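## Task

Carry the green tray onto the top of the two-door cabinet beside arm4, while the remaining three trays stay on the top of the two-door cabinet beside arm1; when finished, every tray's contents must still be standing inside it.

## Robot and tools

Robots: four i2rt Big YAM arms, arm1 to arm4, each with six revolute joints and a two-finger gripper, reaching roughly 1.0 m from the joint-1 axis. Feet (base_link) in the scene frame, in metres, each facing along its own +x: arm1 (-3.353, 0.955, 1.087) quat_wxyz (0.043, -0.006, 0.005, 0.999); arm2 (-0.696, 0.380, 0.896) (0.014, -0.004, -0.006, -1.000); arm3 (0.758, 2.478, 0.943) (0.975, 0.002, 0.003, 0.223); arm4 (0.739, -1.729, 0.955) (0.961, 0.000, -0.007, -0.277).

Frame: one scene frame in metres, origin on the floor, +z up. The hand point sits between the finger pads, about 1 cm short of the fingertips. The fingers extend along the hand's +z; they open and close along its y. Printed hand positions can be off, more so at long reach. hand_target is where the hand would be at the joint targets currently held.

move: one action. Arguments arm1, arm2, arm3, arm4 (each an object for that arm alone, or omitted) and cameras. Inside an arm's object:
- joints: a dict of absolute joint targets by name: joint1_rad (-2.879 to 2.879, turn about the foot, positive counter-clockwise from above, 0 = along foot +x), joint2_rad (0 to 3.141, shoulder; 0 = upper arm pointing back, larger raises it then forward), joint3_rad (0 to 3.019, elbow; 0 = folded), joint4_rad (-1.692 to 1.57, hand pitch, positive tips fingers up), joint5_rad (-1.57 to 1.57, sideways, positive to the arm's right), joint6_rad (-2.094 to 2.094, roll, positive clockwise seen from behind), all radians; gripper_m (0 to 0.093, fingertip gap in metres). Joint moves run at full joint speed, so the hand can sweep widely and strike hard.
- target: an absolute hand pose, seven numbers [x, y, z, qw, qx, qy, qz], metres and a unit quaternion in the scene frame, same layout as the printed hand line. The hand follows a straight line from its hand_target toward it. With target, joints may contain only gripper_m, otherwise the call is rejected.
- speed: top hand speed for target, 0.002 to 0.5 m/s (default 0.25); rotation capped at twice that in rad/s.
- min_time_s: 0.1 to 8 s, the shortest duration for that arm's joint motions.
All motions start together; hand paths in one action finish together, at most 10 s; an action lasts at most 15 s. Paths ignore obstacles and other arms. The hand trails its path, can wander off it, and may exceed speed, above all when the arm is almost straight. Each step the path pose is clipped to within 100 mm and 20 degrees of the measured hand. Arms left out may still be driving to older targets. Fast, stretched arms can overshoot by up to about 30 degrees, more when loaded. Tiny moves may not start. An empty move returns full state and all images.

cameras (in move and wait): list of names from arm1_cam_wrist..arm4_cam_wrist (fisheye 672x504, aimed at the fingertips), cam_arm1..cam_arm4 (fixed, 504x504), or "all"; [] for none; omitted means none for an action. Unknown names invalidate the call. Calibrations are approximate; fixed cameras are most accurate near the image centre.

wait: seconds (0 to 10), optional cameras; lets time pass with no new command.
zoom_image: camera and region [x0, y0, x1, y1] in pixels of that camera's latest full image, origin top-left, region at most 504 by 504; only cameras in the newest images.
read_manual: section "licences"; returns licence text only.
finished_scene: scene (the current scene number); ends it irreversibly, and later calls in the same reply go to the next scene. The goal must hold without the robots afterwards.

Results: the move line lists arms that got a motion; "as last shown" marks an uncommanded arm, whose status lines read "not commanded". Joint velocities are rad/s (gripper m/s) in joint_positions order; "within noise" means at rest. Statuses: done (hand within 1 cm and 2 degrees; joint tolerances ±0.045, ±0.14, ±0.09, ±0.055, ±0.03, ±0.035 rad, gripper ±0.003 m); off_target (resting short, maybe still pushing); time_out (a stop: joints keep their target or a nearer one, shown under on_its_own); not_followed, "joint command not followed" or "pose unreachable" (a safety check withholding joint targets; gripper commands still run; a hand target is discarded). If a call is refused or a stop hits it, later move, wait and finished_scene calls in that reply are skipped. Joint torques follow arm joint order, with offsets and noise; entries 3 and 4 wrap at ±28 N m. MOTOR HOT appears from 85 °C; at 100 °C that arm goes limp for 30 to 60 s or more (OVER-TEMPERATURE FAULT); resend targets marked limit_stop_at_motor_heat. Holding loads, reaching far, or pushing at unreachable poses heats motors.

Gripper: free-air readings read up to 0.003 m wide. On a hard part at full force the reading is up to 0.005 m below or 0.002 m above its width. A target just under the contact reading grips lightly; about 0.005 m under (more for soft, small or round items) holds at full force, roughly 50 to 64 N per pad. Lower targets crush yielding things more.

Avoid: any firm press between two robots (fails and ends the scene; the check lets fingers, gripper housings and cameras meet, and no line reports robot contact); closing a gripper on another robot's fingers; hard hits on fixed or heavy things; pushing or dropping anything out of the work area or onto the floor; dropping or releasing moving parts; slams. Arms do not stop on contact and keep pushing. Loose objects may get small random nudges. The simulation keeps running while you compose a reply, holding the last command.

Each tool is called as name(argument=value, ...) on one line, values as JSON.

## Session

move()

Scene clock: 0.00 s.
Joint torques (N m): no reading
Motor temperatures (°C): arm1=[38 29 29 24 25 31 27] | arm2=[35 34 22 33 25 27 24] | arm3=[26 23 35 27 28 33 27] | arm4=[30 27 31 31 24 26 26]
Heat: arm1: hottest joint1_rad 38 °C; arm2: hottest joint1_rad 35 °C; arm3: hottest joint3_rad 35 °C; arm4: hottest joint3_rad 31 °C.
Joint velocities: within noise
arm1.joint_positions: joint1_rad=+0.089 joint2_rad=+0.637 joint3_rad=+1.388 joint4_rad=-1.274 joint5_rad=-0.141 joint6_rad=-0.454 gripper_m=+0.09396
arm1.joint_status: not commanded
arm1.hand: x=-3.6097 y=+0.9366 z=+1.6320 quat_wxyz=(-0.046, +0.836, +0.227, -0.496) (m; scene frame)
arm1.hand_target: x=-3.6071 y=+0.9368 z=+1.6421 quat_wxyz=(-0.049, +0.831, +0.227, -0.506) (m; scene frame)
arm1.hand_status: not commanded
arm2.joint_positions: joint1_rad=+0.436 joint2_rad=+0.623 joint3_rad=+1.436 joint4_rad=-1.296 joint5_rad=+0.206 joint6_rad=+0.282 gripper_m=+0.09396
arm2.joint_status: not commanded
arm2.hand: x=-0.9158 y=+0.3146 z=+1.4689 quat_wxyz=(-0.110, -0.850, -0.022, +0.515) (m; scene frame)
arm2.hand_target: x=-0.9127 y=+0.3162 z=+1.4784 quat_wxyz=(-0.114, -0.844, -0.021, +0.524) (m; scene frame)
arm2.hand_status: not commanded
arm3.joint_positions: joint1_rad=-0.331 joint2_rad=+0.647 joint3_rad=+1.368 joint4_rad=-1.341 joint5_rad=+0.187 joint6_rad=+0.489 gripper_m=+0.09396
arm3.joint_status: not commanded
arm3.hand: x=+1.0113 y=+2.4730 z=+1.4646 quat_wxyz=(-0.457, -0.206, -0.864, -0.057) (m; scene frame)
arm3.hand_target: x=+1.0096 y=+2.4728 z=+1.4771 quat_wxyz=(-0.469, -0.206, -0.857, -0.062) (m; scene frame)
arm3.hand_status: not commanded
arm4.joint_positions: joint1_rad=+0.452 joint2_rad=+0.634 joint3_rad=+1.441 joint4_rad=-1.163 joint5_rad=-0.104 joint6_rad=+0.711 gripper_m=+0.09396
arm4.joint_status: not commanded
arm4.hand: x=+0.9835 y=-1.7359 z=+1.5579 quat_wxyz=(-0.538, -0.297, -0.760, -0.210) (m; scene frame)
arm4.hand_target: x=+0.9798 y=-1.7355 z=+1.5683 quat_wxyz=(-0.547, -0.294, -0.754, -0.212) (m; scene frame)
arm4.hand_status: not commanded
pictures: arm1_cam_wrist, arm2_cam_wrist, arm3_cam_wrist, arm4_cam_wrist, cam_arm1, cam_arm2, cam_arm3, cam_arm4

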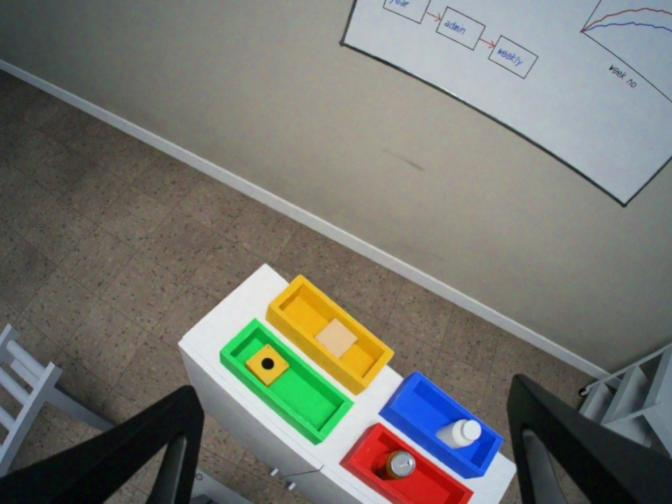

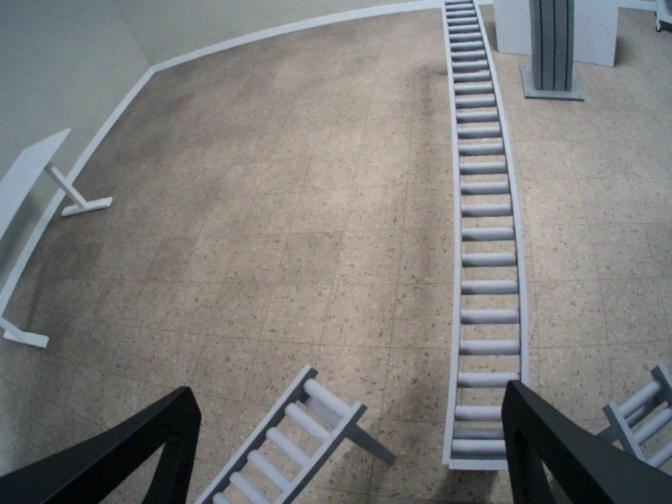

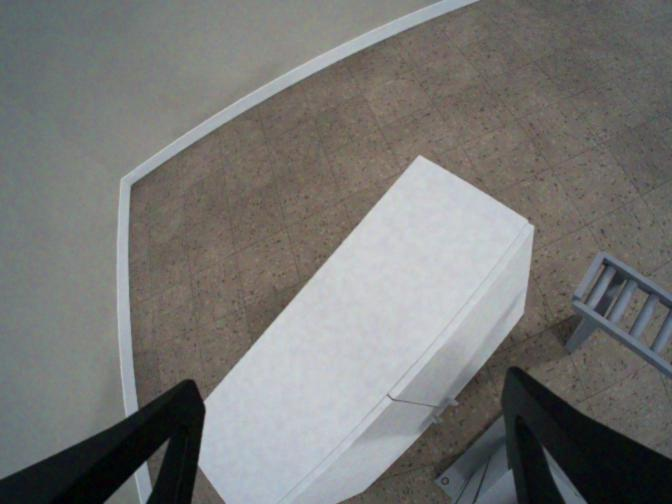

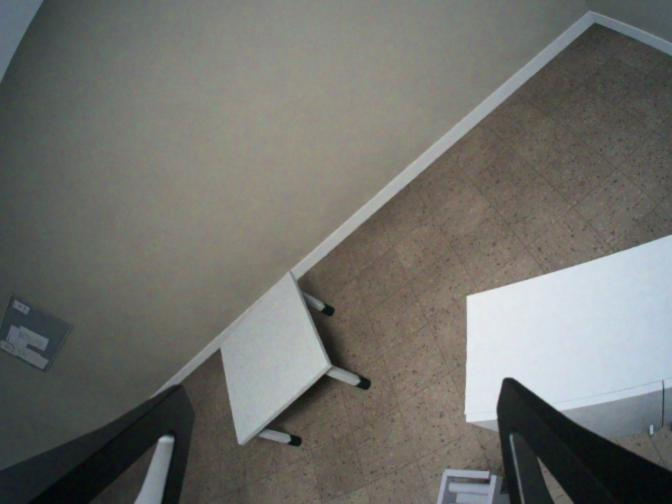

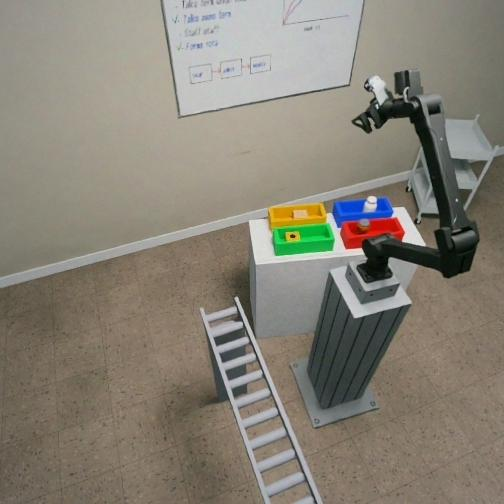

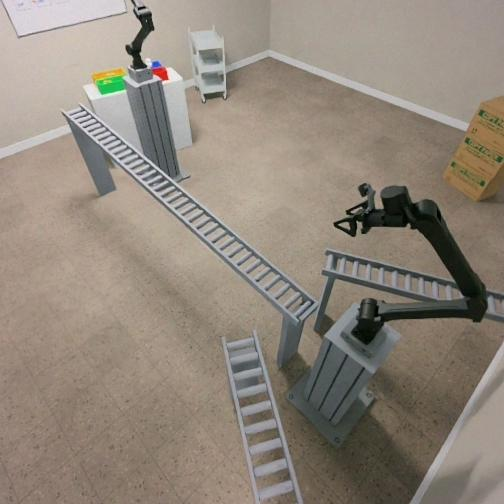

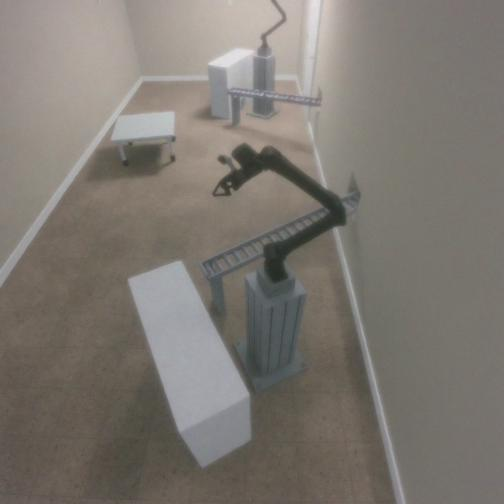

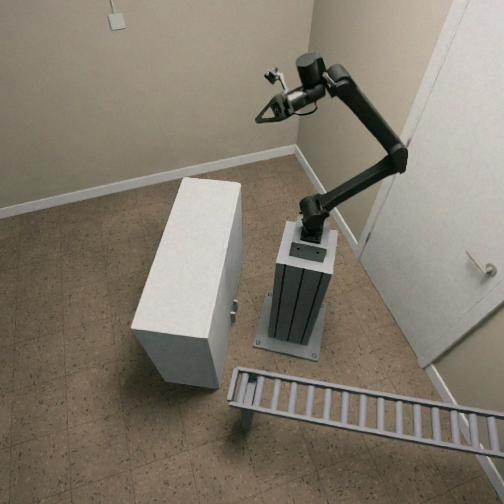

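zoom_image(camera="cam_arm1", region=[180, 180, 430, 430])

zoom_image(camera="cam_arm2", region=[30, 60, 504, 504])

zoom_image(camera="cam_arm4", region=[100, 150, 504, 504])

zoom_image(camera="cam_arm3", region=[180, 20, 380, 220])

zoom_image(camera="arm1_cam_wrist", region=[170, 240, 540, 504])

zoom_image(camera="arm2_cam_wrist", region=[180, 0, 672, 504])

Scaled by 2.016 from the camera's image (finer frame: 720x720).

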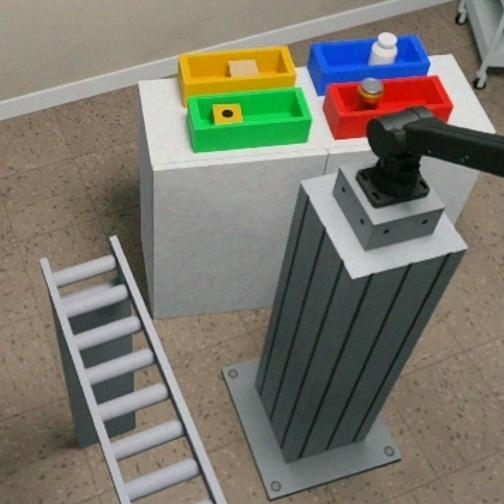

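Scaled by 1.063 from the camera's image (finer frame: 720x720).

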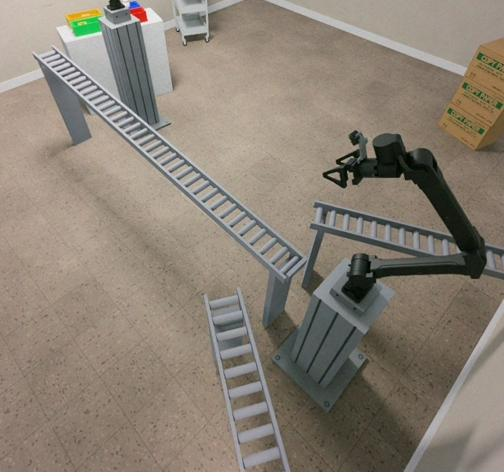

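Scaled by 1.248 from the camera's image (finer frame: 720x720).

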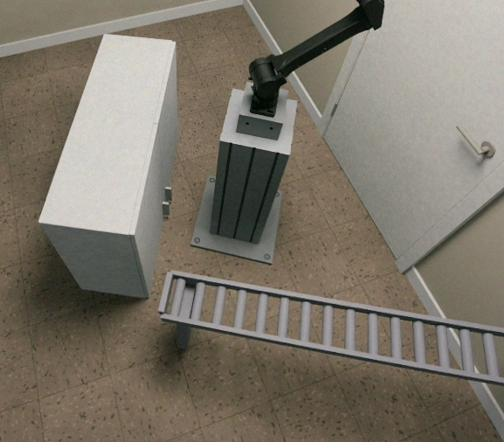

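Scaled by 2.520 from the camera's image (finer frame: 720x720).

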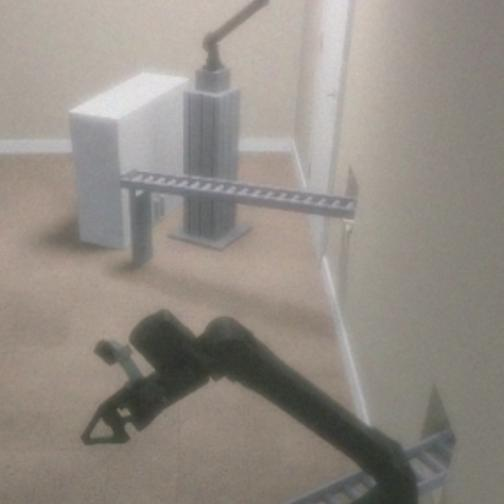

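Scaled by 1.362 from the camera's image (finer frame: 960x720).

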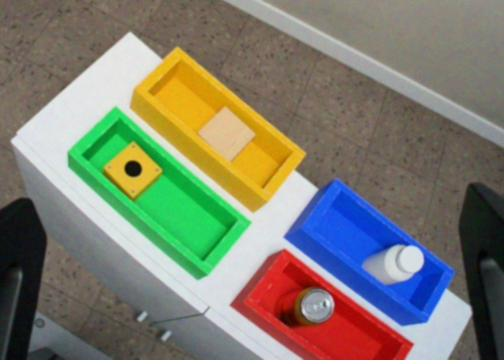

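Scaled by 1.000.

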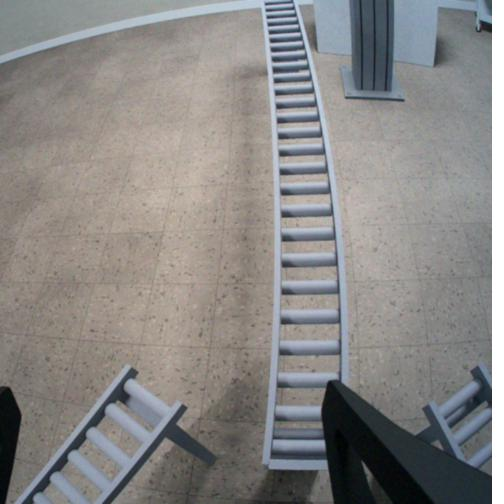

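move(arm1={"target": [-3.754, 0.904, 1.10, 0, 0.7934, 0.6088, 0], "speed": 0.35}, arm2={"target": [-1.08, 0.22, 1.12, 0, 0.9877, 0.1564, 0], "speed": 0.35}, arm4={"target": [1.12, -1.47, 1.0, 0, 0.292, -0.956, 0], "speed": 0.35}, cameras=["arm1_cam_wrist", "arm2_cam_wrist", "arm4_cam_wrist"])

Scene clock: 13.43 s.
Joint torques (N m): arm1=[0.67 -10.4 10.56 0.73 -0.04 -0.06] | arm2=[0.5 -11.75 14.41 -0.09 0.05 -0.12] | arm3=[1.79 -0.21 10.45 1.99 0.06 -0.05] | arm4=[-0.15 -15.79 10.82 0.28 0.1 -0.07]
Motor temperatures (°C): arm1=[38 29 30 24 25 30 26] | arm2=[35 34 25 33 25 27 24] | arm3=[26 23 36 27 28 33 27] | arm4=[30 27 32 31 24 26 26]
Heat: arm1: hottest joint1_rad 38 °C; arm2: hottest joint1_rad 35 °C; arm3: hottest joint3_rad 36 °C; arm4: hottest joint3_rad 32 °C.
move: arm1 off_target; arm2 off_target; arm4 off_target
Joint velocities: within noise
arm1.joint_positions: joint1_rad=+0.209 joint2_rad=+1.596 joint3_rad=+0.885 joint4_rad=-0.894 joint5_rad=+0.010 joint6_rad=-1.162 gripper_m=+0.09396
arm1.joint_status: not commanded
arm1.hand: x=-3.7305 y=+0.9107 z=+1.0932 quat_wxyz=(+0.012, +0.800, +0.600, +0.019)
arm1.hand_target: x=-3.7531 y=+0.9039 z=+1.1007 quat_wxyz=(+0.000, +0.793, +0.609, +0.000)
arm1.hand_status: off_target (0.025 m and 2.9 deg from the pose sent, 0.552 m and 73.3 deg at the start)
arm2.joint_positions: joint1_rad=+0.377 joint2_rad=+1.443 joint3_rad=+1.275 joint4_rad=-1.447 joint5_rad=+0.009 joint6_rad=+0.096 gripper_m=+0.09396
arm2.joint_status: not commanded
arm2.hand: x=-1.0693 y=+0.2243 z=+1.1038 quat_wxyz=(+0.005, -0.988, -0.154, -0.015)
arm2.hand_target: x=-1.0795 y=+0.2203 z=+1.1199 quat_wxyz=(+0.000, -0.988, -0.156, +0.000)
arm2.hand_status: off_target (0.020 m and 1.8 deg from the pose sent, 0.397 m and 65.2 deg at the start)
arm3: as last shown
arm4.joint_positions: joint1_rad=+1.150 joint2_rad=+1.703 joint3_rad=+1.098 joint4_rad=-0.999 joint5_rad=-0.014 joint6_rad=+0.011 gripper_m=+0.09397
arm4.joint_status: not commanded
arm4.hand: x=+1.1073 y=-1.4799 z=+0.9907 quat_wxyz=(+0.012, +0.284, -0.959, +0.003)
arm4.hand_target: x=+1.1196 y=-1.4703 z=+1.0003 quat_wxyz=(+0.000, +0.292, -0.956, +0.000)
arm4.hand_status: off_target (0.019 m and 1.6 deg from the pose sent, 0.633 m and 100.3 deg at the start)
arm1_cam_wrist: T_world_to_cam=[[-0.92361, 0.37128, -0.09536, -3.67685], [0.28821, 0.83659, 0.46588, -0.14832], [0.25275, 0.40281, -0.87969, 1.64568]] pos_world=[-3.76917, 0.82635, 1.16619]
arm2_cam_wrist: T_world_to_cam=[[-0.22422, 0.97262, -0.06107, -0.3903], [0.8567, 0.22659, 0.46337, 0.40198], [0.46453, 0.05158, -0.88406, 1.56511]] pos_world=[-1.15892, 0.20779, 1.17355]
arm4_cam_wrist: T_world_to_cam=[[0.47287, -0.87879, -0.0642, -1.75965], [-0.7758, -0.44977, 0.44254, -0.19541], [-0.41777, -0.15946, -0.89445, 1.21838]] pos_world=[1.18948, -1.43998, 1.06329]

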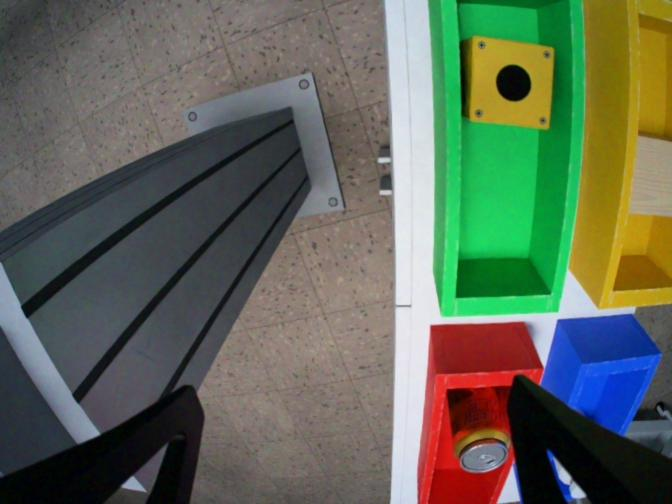

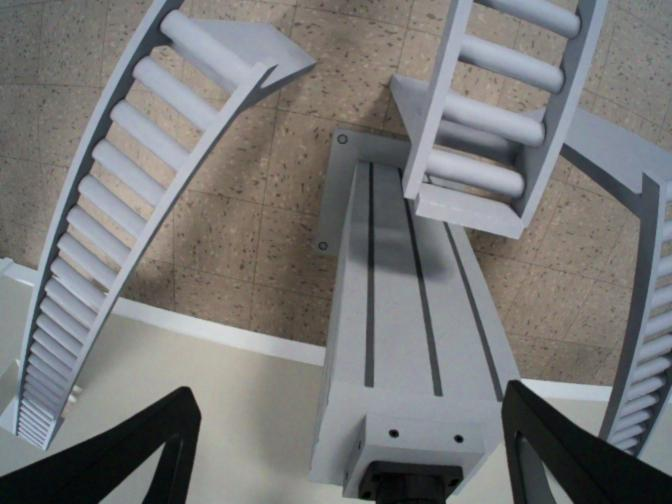

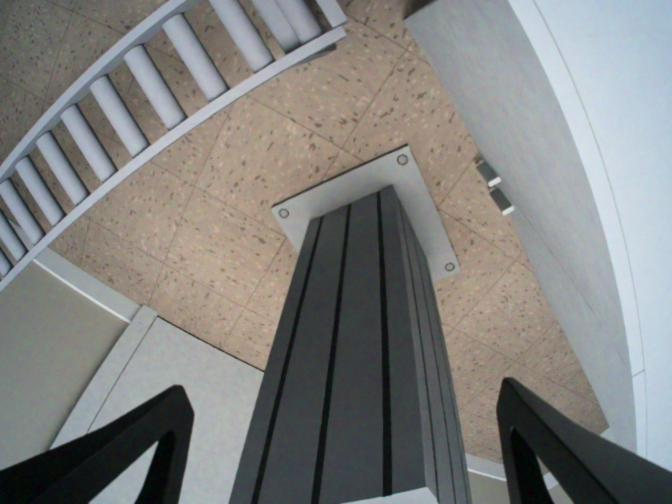

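zoom_image(camera="arm1_cam_wrist", region=[372, 0, 672, 330])

zoom_image(camera="arm2_cam_wrist", region=[350, 0, 672, 280])

zoom_image(camera="arm2_cam_wrist", region=[0, 0, 340, 300])

zoom_image(camera="arm4_cam_wrist", region=[0, 0, 420, 280])

Scaled by 1.527 from the camera's image (finer frame: 960x720).

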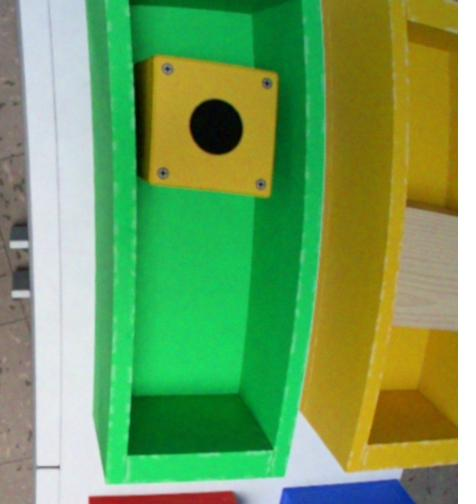

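Scaled by 1.565 from the camera's image (finer frame: 960x720).

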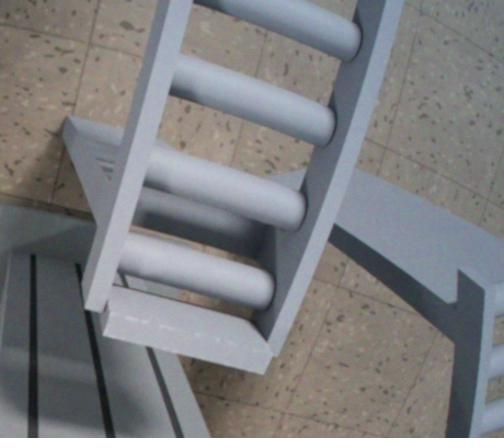

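Scaled by 1.482 from the camera's image (finer frame: 960x720).

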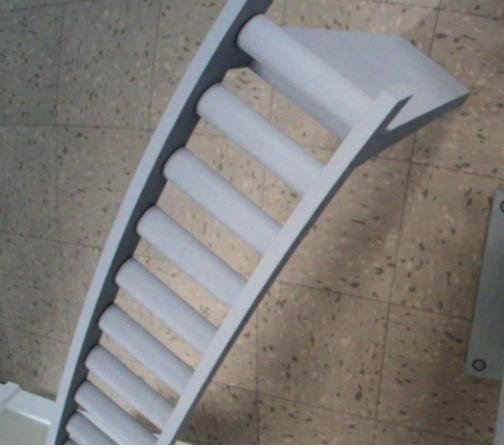

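Scaled by 1.200 from the camera's image (finer frame: 960x720).

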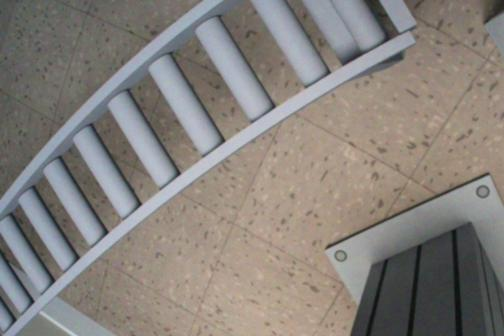

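wait(seconds=0.1, cameras=["cam_arm1", "arm1_cam_wrist"])

zoom_image(camera="cam_arm1", region=[220, 100, 440, 320])

Scene clock: 16.17 s.
Joint torques (N m): arm1=[0.73 -10.7 10.63 0.69 -0.03 -0.13] | arm2=[0.44 -11.75 14.42 -0.1 0.04 -0.15] | arm3=[2.08 -0.03 10.43 1.92 0.05 -0.05] | arm4=[-0.26 -15.74 10.82 0.25 0.1 -0.06]
Motor temperatures (°C): arm1=[38 29 31 24 25 30 26] | arm2=[35 34 25 33 25 27 24] | arm3=[26 23 36 27 28 33 27] | arm4=[30 28 33 31 24 26 26]
Heat: arm1: hottest joint1_rad 38 °C; arm2: hottest joint1_rad 35 °C; arm3: hottest joint3_rad 36 °C; arm4: hottest joint3_rad 33 °C.
Joint velocities: within noise
arm1.joint_positions: joint1_rad=+0.209 joint2_rad=+1.596 joint3_rad=+0.885 joint4_rad=-0.894 joint5_rad=+0.010 joint6_rad=-1.163 gripper_m=+0.09396
arm1.joint_status: not commanded
arm1.hand: x=-3.7305 y=+0.9107 z=+1.0932 quat_wxyz=(+0.012, +0.800, +0.600, +0.019)
arm1.hand_target: x=-3.7531 y=+0.9039 z=+1.1007 quat_wxyz=(+0.000, +0.793, +0.609, +0.000)
arm1.hand_status: off_target (0.025 m and 2.8 deg from the pose sent, 0.552 m and 73.3 deg at the start)
arm2.joint_positions: joint1_rad=+0.377 joint2_rad=+1.443 joint3_rad=+1.275 joint4_rad=-1.447 joint5_rad=+0.009 joint6_rad=+0.096 gripper_m=+0.09396
arm2.joint_status: not commanded
arm2.hand: x=-1.0693 y=+0.2243 z=+1.1038 quat_wxyz=(+0.005, -0.988, -0.154, -0.015)
arm2.hand_target: x=-1.0795 y=+0.2203 z=+1.1199 quat_wxyz=(+0.000, -0.988, -0.156, +0.000)
arm2.hand_status: off_target (0.020 m and 1.8 deg from the pose sent, 0.397 m and 65.2 deg at the start)
arm3.joint_positions: joint1_rad=-0.331 joint2_rad=+0.647 joint3_rad=+1.368 joint4_rad=-1.341 joint5_rad=+0.187 joint6_rad=+0.489 gripper_m=+0.09396
arm3.joint_status: not commanded
arm3.hand: x=+1.0113 y=+2.4730 z=+1.4646 quat_wxyz=(-0.457, -0.206, -0.864, -0.057)
arm3.hand_target: x=+1.0096 y=+2.4728 z=+1.4771 quat_wxyz=(-0.469, -0.206, -0.857, -0.062)
arm3.hand_status: not commanded
arm4.joint_positions: joint1_rad=+1.150 joint2_rad=+1.703 joint3_rad=+1.098 joint4_rad=-0.999 joint5_rad=-0.014 joint6_rad=+0.011 gripper_m=+0.09397
arm4.joint_status: not commanded
arm4.hand: x=+1.1073 y=-1.4799 z=+0.9907 quat_wxyz=(+0.012, +0.285, -0.959, +0.003)
arm4.hand_target: x=+1.1196 y=-1.4703 z=+1.0003 quat_wxyz=(+0.000, +0.292, -0.956, +0.000)
arm4.hand_status: off_target (0.019 m and 1.6 deg from the pose sent, 0.633 m and 100.3 deg at the start)
wait: 0.10 s; at rest from the start
pictures: arm1_cam_wrist, cam_arm1
arm1_cam_wrist: T_world_to_cam=[[-0.92373, 0.37097, -0.09538, -3.67694], [0.28791, 0.83669, 0.4659, -0.14959], [0.25264, 0.40291, -0.87968, 1.64515]] pos_world=[-3.76907, 0.82635, 1.16619]

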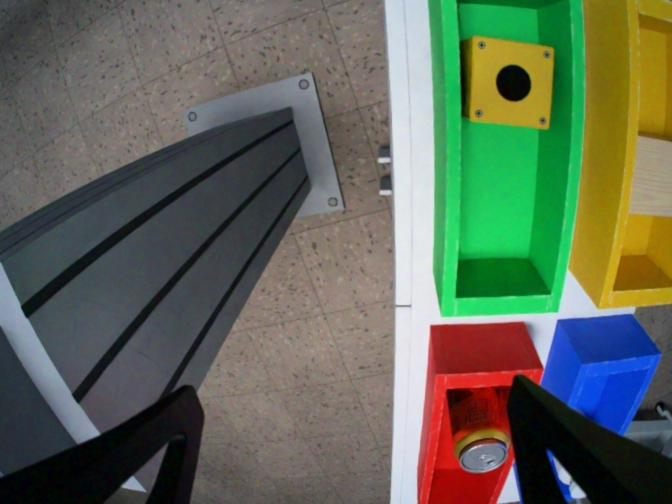

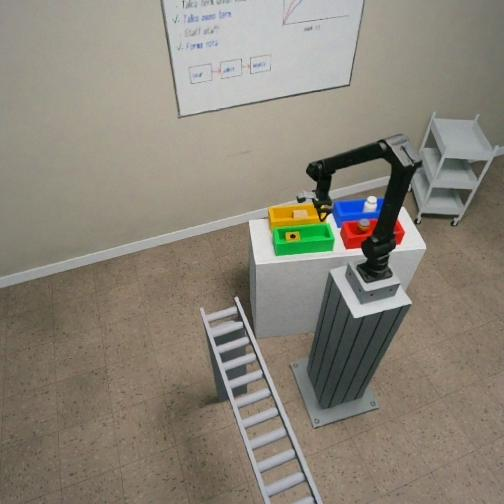

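Scaled by 2.291 from the camera's image (finer frame: 720x720).

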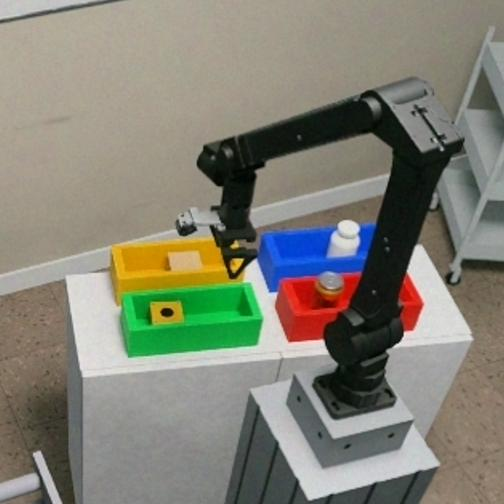

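move(arm1={"target": [-3.819, 0.913, 1.0, 0, 0.8064, 0.5913, 0], "speed": 0.2}, cameras=["arm1_cam_wrist", "cam_arm1", "cam_arm4", "cam_arm2"])

zoom_image(camera="arm1_cam_wrist", region=[150, 120, 550, 504])

zoom_image(camera="cam_arm4", region=[100, 100, 400, 450])

zoom_image(camera="cam_arm2", region=[180, 150, 480, 450])

Scene clock: 25.30 s.
Joint torques (N m): arm1=[-1.26 -13.39 9.03 0.64 -0.06 -0.09] | arm2=[0.44 -11.75 14.41 -0.06 0.06 -0.14] | arm3=[1.96 -0.26 10.52 1.99 0.06 -0.06] | arm4=[-0.26 -15.74 10.82 0.27 0.1 -0.06]
Motor temperatures (°C): arm1=[38 29 32 24 25 30 26] | arm2=[35 35 27 33 25 27 24] | arm3=[26 23 37 27 28 33 27] | arm4=[30 28 33 31 24 26 26]
Heat: arm1: hottest joint1_rad 38 °C; arm2: hottest joint1_rad 35 °C; arm3: hottest joint3_rad 37 °C; arm4: hottest joint3_rad 33 °C.
move: arm1 off_target
Joint velocities: within noise
arm1.joint_positions: joint1_rad=+0.189 joint2_rad=+1.912 joint3_rad=+1.023 joint4_rad=-0.699 joint5_rad=+0.011 joint6_rad=-1.163 gripper_m=+0.09396
arm1.joint_status: not commanded
arm1.hand: x=-3.7988 y=+0.9101 z=+1.0024 quat_wxyz=(+0.008, +0.806, +0.592, +0.011)
arm1.hand_target: x=-3.8183 y=+0.9132 z=+1.0005 quat_wxyz=(+0.000, +0.806, +0.591, +0.000)
arm1.hand_status: off_target (0.021 m and 1.6 deg from the pose sent, 0.129 m and 2.8 deg at the start)
arm2, arm3, arm4: as last shown
pictures: arm1_cam_wrist, cam_arm1, cam_arm2, cam_arm4
arm1_cam_wrist: T_world_to_cam=[[-0.91774, 0.389, -0.08017, -3.7574], [0.31215, 0.83125, 0.45998, 0.01585], [0.24558, 0.39712, -0.8843, 1.56594]] pos_world=[-3.83783, 0.82658, 1.07622]

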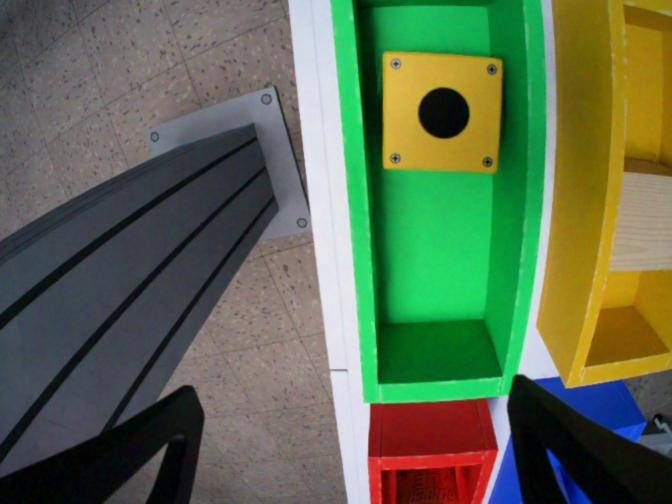

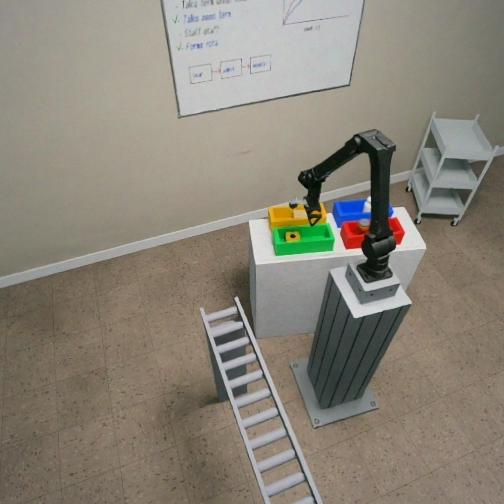

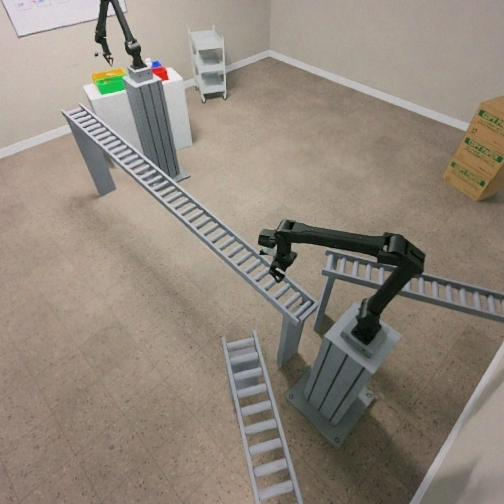

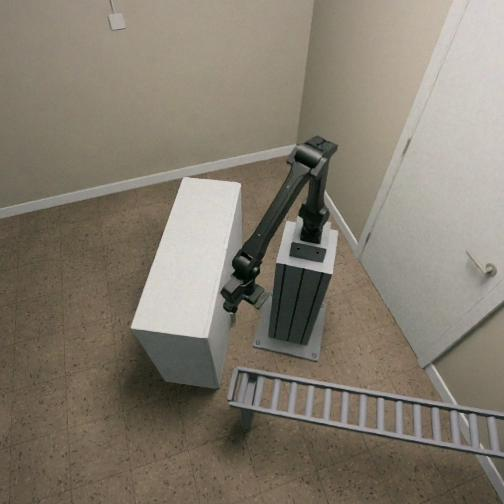

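Scaled by 1.260 from the camera's image (finer frame: 960x720).

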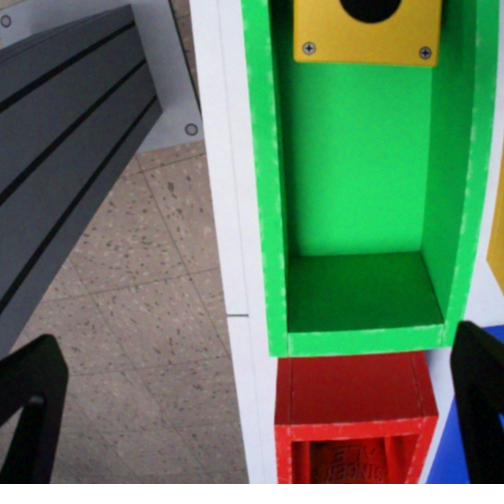

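Scaled by 1.440 from the camera's image (finer frame: 720x720).

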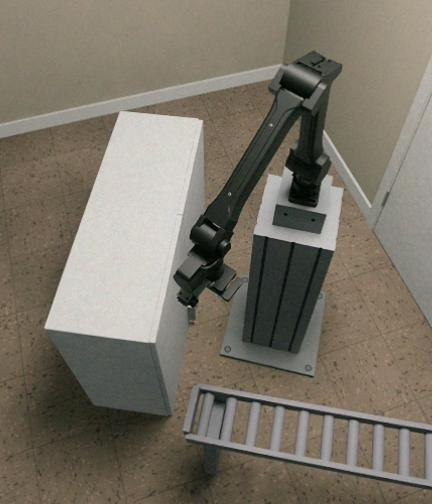

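Scaled by 1.680 from the camera's image (finer frame: 720x720).

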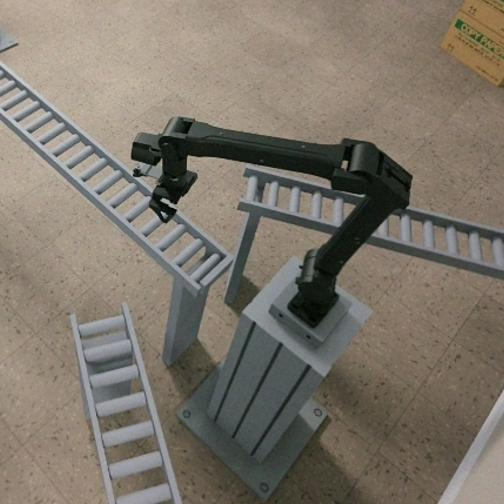

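move(arm1={"target": [-3.814, 0.922, 0.887, 0, 0.810, 0.5865, 0], "speed": 0.2, "joints": {"gripper_m": 0.07}}, cameras=["arm1_cam_wrist", "cam_arm1"])

zoom_image(camera="cam_arm1", region=[230, 110, 420, 300])

Scene clock: 28.43 s.
Joint torques (N m): arm1=[-1.38 -15.33 5.9 0.69 -0.08 -0.09] | arm2=[0.32 -11.63 14.39 -0.09 0.05 -0.13] | arm3=[1.61 -0.26 10.47 1.95 0.04 -0.05] | arm4=[-0.21 -15.91 10.81 0.24 0.1 -0.06]
Motor temperatures (°C): arm1=[38 29 32 24 25 30 26] | arm2=[35 35 27 33 25 27 24] | arm3=[26 23 37 27 28 33 27] | arm4=[30 28 34 31 24 26 26]
Heat: arm1: hottest joint1_rad 38 °C; arm2: hottest joint1_rad 35 °C; arm3: hottest joint3_rad 37 °C; arm4: hottest joint3_rad 34 °C.
move: arm1 off_target
Joint velocities: within noise
arm1.joint_positions: joint1_rad=+0.170 joint2_rad=+2.172 joint3_rad=+1.039 joint4_rad=-0.446 joint5_rad=+0.011 joint6_rad=-1.169 gripper_m=+0.07010
arm1.joint_status: all done
arm1.hand: x=-3.8011 y=+0.9174 z=+0.8922 quat_wxyz=(+0.006, +0.810, +0.587, +0.008)
arm1.hand_target: x=-3.8136 y=+0.9222 z=+0.8873 quat_wxyz=(+0.000, +0.810, +0.586, +0.000)
arm1.hand_status: off_target (0.015 m and 1.1 deg from the pose sent, 0.117 m and 1.7 deg at the start)
arm2, arm3, arm4: as last shown
arm1_cam_wrist: T_world_to_cam=[[-0.9131, 0.4012, -0.07267, -3.77136], [0.32717, 0.82732, 0.45661, 0.12489], [0.24332, 0.39316, -0.88669, 1.46335]] pos_world=[-3.84057, 0.8344, 0.96644]

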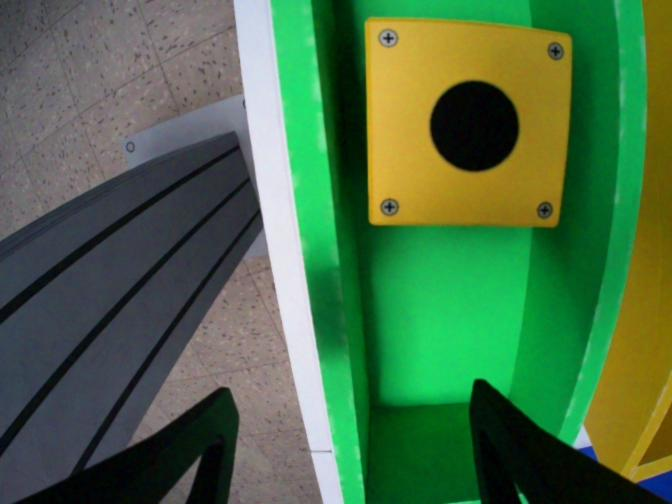

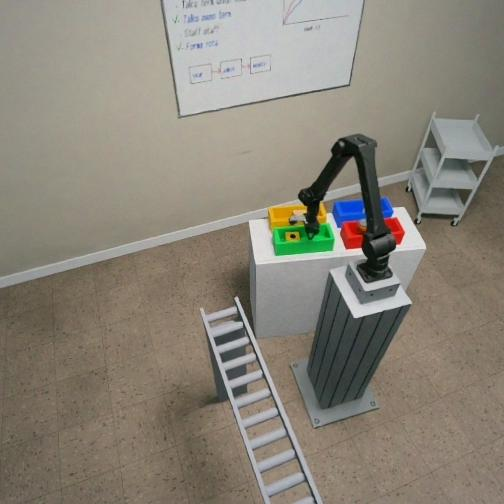

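Scaled by 2.653 from the camera's image (finer frame: 720x720).

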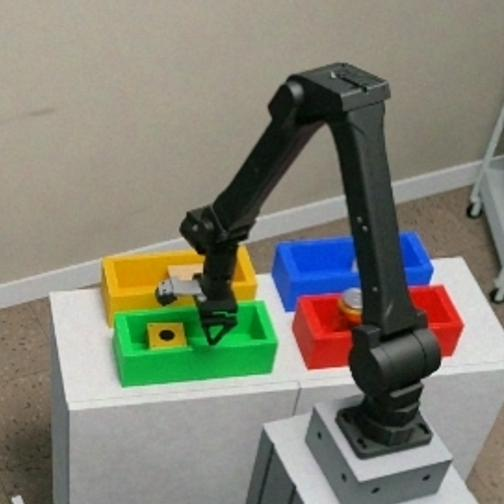

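move(arm1={"target": [-3.814, 0.916, 0.831, 0, 0.810, 0.5865, 0], "speed": 0.12}, cameras=["arm1_cam_wrist"])

Scene clock: 30.53 s.
Joint torques (N m): arm1=[-0.44 -16.03 4.98 0.79 -0.08 -0.05] | arm2=[0.38 -11.81 14.37 -0.09 0.05 -0.14] | arm3=[1.61 -0.38 10.61 2.03 0.06 -0.06] | arm4=[-0.26 -15.68 10.85 0.25 0.1 -0.06]
Motor temperatures (°C): arm1=[38 29 32 24 25 30 26] | arm2=[35 35 27 33 25 27 24] | arm3=[26 23 37 27 28 33 27] | arm4=[30 28 34 31 24 26 26]
Heat: arm1: hottest joint1_rad 38 °C; arm2: hottest joint1_rad 35 °C; arm3: hottest joint3_rad 37 °C; arm4: hottest joint3_rad 34 °C.
move: arm1 off_target
Joint velocities: within noise
arm1.joint_positions: joint1_rad=+0.170 joint2_rad=+2.312 joint3_rad=+1.088 joint4_rad=-0.349 joint5_rad=+0.011 joint6_rad=-1.169 gripper_m=+0.07010
arm1.joint_status: not commanded
arm1.hand: x=-3.8051 y=+0.9164 z=+0.8385 quat_wxyz=(+0.004, +0.810, +0.587, +0.005)
arm1.hand_target: x=-3.8137 y=+0.9161 z=+0.8313 quat_wxyz=(+0.000, +0.810, +0.586, +0.000)
arm1.hand_status: off_target (0.012 m and 0.8 deg from the pose sent, 0.063 m and 1.1 deg at the start)
arm2, arm3, arm4: as last shown
arm1_cam_wrist: T_world_to_cam=[[-0.91343, 0.40128, -0.06801, -3.78384], [0.32968, 0.82747, 0.45453, 0.1627], [0.23867, 0.39276, -0.88813, 1.40096]] pos_world=[-3.84427, 0.8335, 0.91295]

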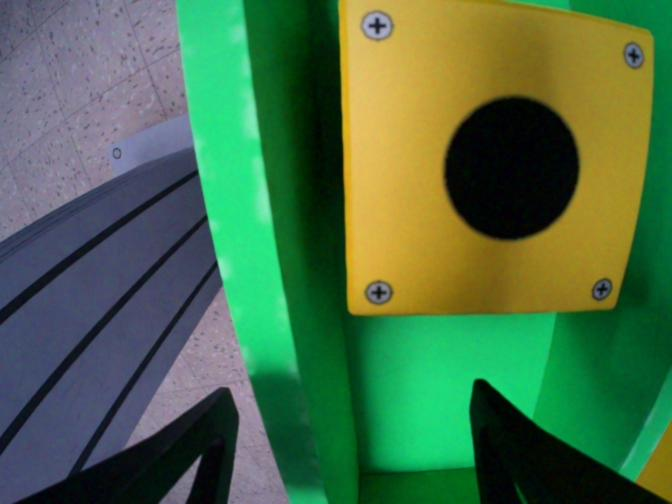

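move(arm1={"target": [-3.803, 0.912, 0.829, 0, 0.810, 0.5865, 0], "speed": 0.1, "joints": {"gripper_m": 0.05}}, cameras=["arm1_cam_wrist"])

Scene clock: 32.50 s.
Joint torques (N m): arm1=[0.09 -16.15 2.45 0.84 -0.08 0.1] | arm2=[0.5 -11.75 14.39 -0.05 0.05 -0.14] | arm3=[1.85 -0.15 10.45 1.96 0.05 -0.05] | arm4=[-0.15 -15.85 10.82 0.24 0.09 -0.06]
Motor temperatures (°C): arm1=[38 30 32 24 25 30 26] | arm2=[35 35 28 33 25 27 24] | arm3=[26 23 37 27 28 33 27] | arm4=[30 28 34 31 24 26 26]
Heat: arm1: hottest joint1_rad 38 °C; arm2: hottest joint1_rad 35 °C; arm3: hottest joint3_rad 37 °C; arm4: hottest joint3_rad 34 °C.
move: arm1 off_target
Joint velocities: within noise
arm1.joint_positions: joint1_rad=+0.170 joint2_rad=+2.312 joint3_rad=+1.088 joint4_rad=-0.325 joint5_rad=+0.011 joint6_rad=-1.169 gripper_m=+0.05011
arm1.joint_status: all done
arm1.hand: x=-3.8110 y=+0.9159 z=+0.8385 quat_wxyz=(-0.002, +0.810, +0.586, -0.005)
arm1.hand_target: x=-3.8028 y=+0.9123 z=+0.8293 quat_wxyz=(+0.000, +0.810, +0.586, +0.000)
arm1.hand_status: off_target (0.013 m and 0.6 deg from the pose sent, 0.011 m and 0.8 deg at the start)
arm2, arm3, arm4: as last shown
arm1_cam_wrist: T_world_to_cam=[[-0.91471, 0.40138, -0.04692, -3.81167], [0.34066, 0.82832, 0.4448, 0.21437], [0.2174, 0.39088, -0.8944, 1.32847]] pos_world=[-3.8484, 0.8331, 0.914]

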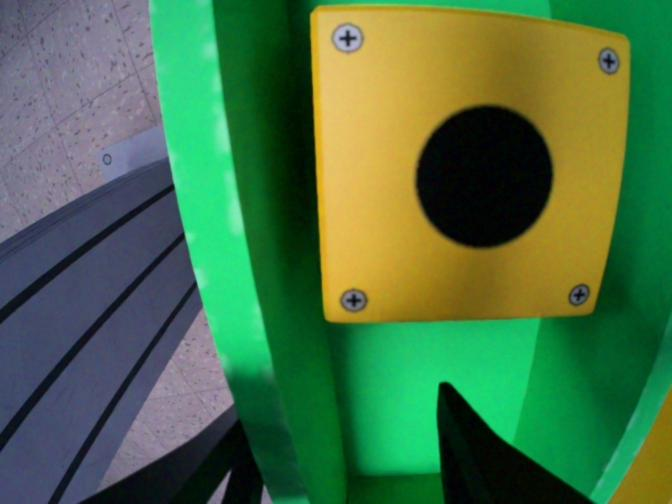

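move(arm1={"target": [-3.797, 0.911, 0.875, 0, 0.810, 0.5865, 0], "speed": 0.15, "joints": {"gripper_m": 0.06}})

move(arm1={"target": [-3.803, 0.9125, 0.827, 0, 0.810, 0.5865, 0], "speed": 0.12}, cameras=["arm1_cam_wrist"])

Scene clock: 34.10 s.
Joint torques (N m): arm1=[0.15 -17.03 2.65 -0.14 -0.07 0.08] | arm2=[0.5 -11.75 14.42 -0.09 0.05 -0.14] | arm3=[1.96 -0.5 10.45 2.04 0.07 -0.06] | arm4=[-0.26 -15.62 10.84 0.23 0.1 -0.06]
Motor temperatures (°C): arm1=[38 30 31 24 25 30 26] | arm2=[35 35 28 33 25 27 24] | arm3=[26 23 38 27 28 33 27] | arm4=[30 29 34 31 24 26 26]
Heat: arm1: hottest joint1_rad 38 °C; arm2: hottest joint1_rad 35 °C; arm3: hottest joint3_rad 38 °C; arm4: hottest joint3_rad 34 °C.
move: arm1 off_target
Joint velocities: within noise
arm1.joint_positions: joint1_rad=+0.173 joint2_rad=+2.208 joint3_rad=+1.036 joint4_rad=-0.364 joint5_rad=+0.011 joint6_rad=-1.166 gripper_m=+0.05989
arm1.joint_status: all done
arm1.hand: x=-3.8074 y=+0.9154 z=+0.8765 quat_wxyz=(-0.006, +0.810, +0.586, -0.011)
arm1.hand_target: x=-3.7971 y=+0.9111 z=+0.8750 quat_wxyz=(+0.000, +0.810, +0.587, +0.000)
arm1.hand_status: off_target (0.011 m and 1.4 deg from the pose sent, 0.039 m and 0.6 deg at the start)
arm2, arm3, arm4: as last shown
pictures: none

Scene clock: 35.43 s.
Joint torques (N m): arm1=[-0.26 -15.62 4.44 0.75 -0.09 0.04] | arm2=[0.62 -11.69 14.42 -0.08 0.05 -0.15] | arm3=[1.79 -0.09 10.47 1.92 0.05 -0.05] | arm4=[-0.21 -15.79 10.8 0.25 0.1 -0.06]
Motor temperatures (°C): arm1=[38 30 31 24 25 30 26] | arm2=[35 35 28 33 25 27 24] | arm3=[26 23 38 27 28 33 27] | arm4=[30 29 34 31 24 26 26]
Heat: arm1: hottest joint1_rad 38 °C; arm2: hottest joint1_rad 35 °C; arm3: hottest joint3_rad 38 °C; arm4: hottest joint3_rad 34 °C.
move: arm1 off_target
Joint velocities: within noise
arm1.joint_positions: joint1_rad=+0.173 joint2_rad=+2.317 joint3_rad=+1.061 joint4_rad=-0.319 joint5_rad=+0.011 joint6_rad=-1.166 gripper_m=+0.05989
arm1.joint_status: not commanded
arm1.hand: x=-3.7946 y=+0.9160 z=+0.8335 quat_wxyz=(+0.004, +0.810, +0.586, +0.006)
arm1.hand_target: x=-3.8027 y=+0.9125 z=+0.8273 quat_wxyz=(+0.000, +0.810, +0.587, +0.000)
arm1.hand_status: off_target (0.011 m and 0.8 deg from the pose sent, 0.050 m and 1.4 deg at the start)
arm2, arm3, arm4: as last shown
arm1_cam_wrist: T_world_to_cam=[[-0.91323, 0.40162, -0.06865, -3.77348], [0.32964, 0.82731, 0.45485, 0.16158], [0.23947, 0.39276, -0.88792, 1.39706]] pos_world=[-3.83387, 0.8331, 0.90795]

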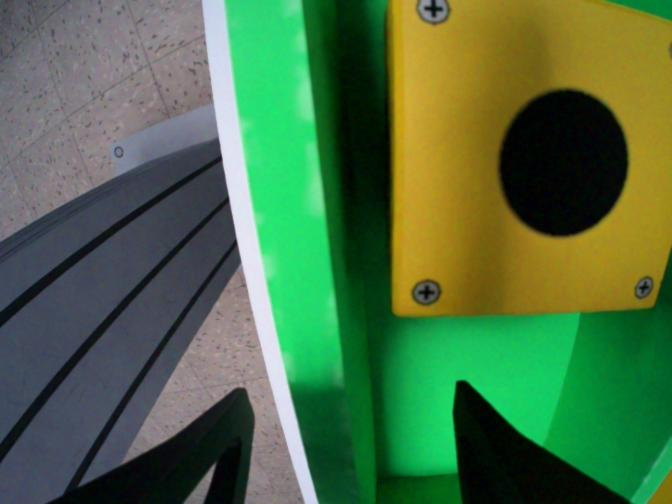

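move(arm1={"joints": {"gripper_m": 0.02}})

move(arm1={"joints": {"gripper_m": 0.004}}, cameras=["arm1_cam_wrist"])

Scene clock: 36.50 s.
Joint torques (N m): arm1=[0.15 -15.68 4.42 0.68 -0.08 0.04] | arm2=[0.38 -11.87 14.42 -0.12 0.05 -0.14] | arm3=[1.73 -0.38 10.54 2.02 0.05 -0.06] | arm4=[-0.15 -15.68 10.8 0.24 0.1 -0.06]
Motor temperatures (°C): arm1=[38 30 31 24 25 30 26] | arm2=[35 35 28 33 25 27 24] | arm3=[26 23 38 27 28 32 27] | arm4=[30 29 34 31 24 26 26]
Heat: arm1: hottest joint1_rad 38 °C; arm2: hottest joint1_rad 35 °C; arm3: hottest joint3_rad 38 °C; arm4: hottest joint3_rad 34 °C.
move: arm1 done
Joint velocities: within noise
arm1.joint_positions: joint1_rad=+0.173 joint2_rad=+2.317 joint3_rad=+1.061 joint4_rad=-0.319 joint5_rad=+0.011 joint6_rad=-1.166 gripper_m=+0.02019
arm1.joint_status: all done
arm1.hand: x=-3.7946 y=+0.9160 z=+0.8335 quat_wxyz=(+0.004, +0.810, +0.586, +0.006)
arm1.hand_target: x=-3.8027 y=+0.9125 z=+0.8273 quat_wxyz=(+0.000, +0.810, +0.587, +0.000)
arm1.hand_status: not commanded
arm2, arm3, arm4: as last shown
pictures: none

Scene clock: 37.07 s.
Joint torques (N m): arm1=[0.26 -15.91 4.33 0.59 -0.11 0.05] | arm2=[0.5 -11.75 14.38 -0.12 0.05 -0.15] | arm3=[1.61 -0.09 10.54 2.02 0.06 -0.04] | arm4=[-0.26 -15.74 10.8 0.23 0.1 -0.06]
Motor temperatures (°C): arm1=[38 30 31 24 25 30 26] | arm2=[35 35 28 33 25 27 24] | arm3=[26 23 38 27 28 32 27] | arm4=[30 29 34 31 24 26 26]
Heat: arm1: hottest joint1_rad 38 °C; arm2: hottest joint1_rad 35 °C; arm3: hottest joint3_rad 38 °C; arm4: hottest joint3_rad 34 °C.
move: arm1 off_target
Joint velocities: within noise
arm1.joint_positions: joint1_rad=+0.173 joint2_rad=+2.317 joint3_rad=+1.062 joint4_rad=-0.316 joint5_rad=+0.011 joint6_rad=-1.167 gripper_m=+0.01073
arm1.joint_status: gripper_m off_target (ended at +0.01076, target +0.00400)
arm1.hand: x=-3.7959 y=+0.9159 z=+0.8334 quat_wxyz=(+0.003, +0.810, +0.587, +0.004)
arm1.hand_target: x=-3.8027 y=+0.9124 z=+0.8273 quat_wxyz=(+0.000, +0.810, +0.587, +0.000)
arm1.hand_status: not commanded
arm2.joint_positions: joint1_rad=+0.377 joint2_rad=+1.443 joint3_rad=+1.275 joint4_rad=-1.447 joint5_rad=+0.009 joint6_rad=+0.096 gripper_m=+0.09396
arm2.joint_status: not commanded
arm2.hand: x=-1.0693 y=+0.2243 z=+1.1038 quat_wxyz=(+0.005, -0.988, -0.154, -0.015)
arm2.hand_target: x=-1.0795 y=+0.2203 z=+1.1199 quat_wxyz=(+0.000, -0.988, -0.156, +0.000)
arm2.hand_status: not commanded
arm3.joint_positions: joint1_rad=-0.331 joint2_rad=+0.647 joint3_rad=+1.368 joint4_rad=-1.341 joint5_rad=+0.187 joint6_rad=+0.489 gripper_m=+0.09396
arm3.joint_status: not commanded
arm3.hand: x=+1.0113 y=+2.4730 z=+1.4646 quat_wxyz=(-0.457, -0.206, -0.864, -0.057)
arm3.hand_target: x=+1.0096 y=+2.4728 z=+1.4771 quat_wxyz=(-0.469, -0.206, -0.857, -0.062)
arm3.hand_status: not commanded
arm4.joint_positions: joint1_rad=+1.150 joint2_rad=+1.703 joint3_rad=+1.098 joint4_rad=-0.999 joint5_rad=-0.014 joint6_rad=+0.011 gripper_m=+0.09397
arm4.joint_status: not commanded
arm4.hand: x=+1.1073 y=-1.4799 z=+0.9907 quat_wxyz=(+0.012, +0.285, -0.959, +0.003)
arm4.hand_target: x=+1.1196 y=-1.4703 z=+1.0003 quat_wxyz=(+0.000, +0.292, -0.956, +0.000)
arm4.hand_status: not commanded
arm1_cam_wrist: T_world_to_cam=[[-0.91379, 0.40092, -0.06516, -3.77899], [0.33074, 0.82756, 0.45361, 0.16705], [0.23578, 0.39295, -0.88882, 1.38394]] pos_world=[-3.83478, 0.833, 0.90805]

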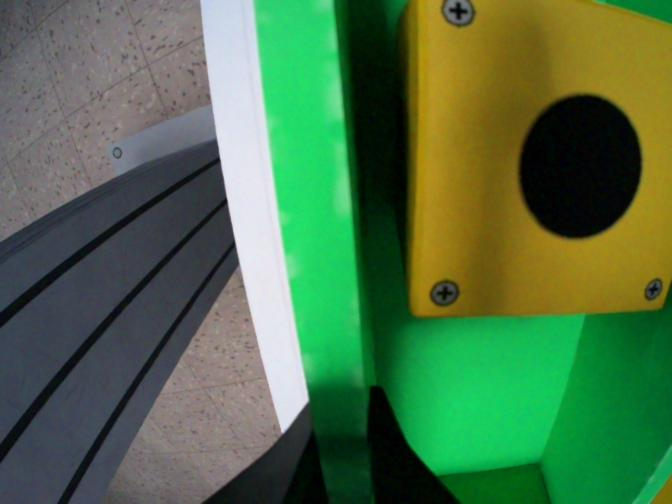

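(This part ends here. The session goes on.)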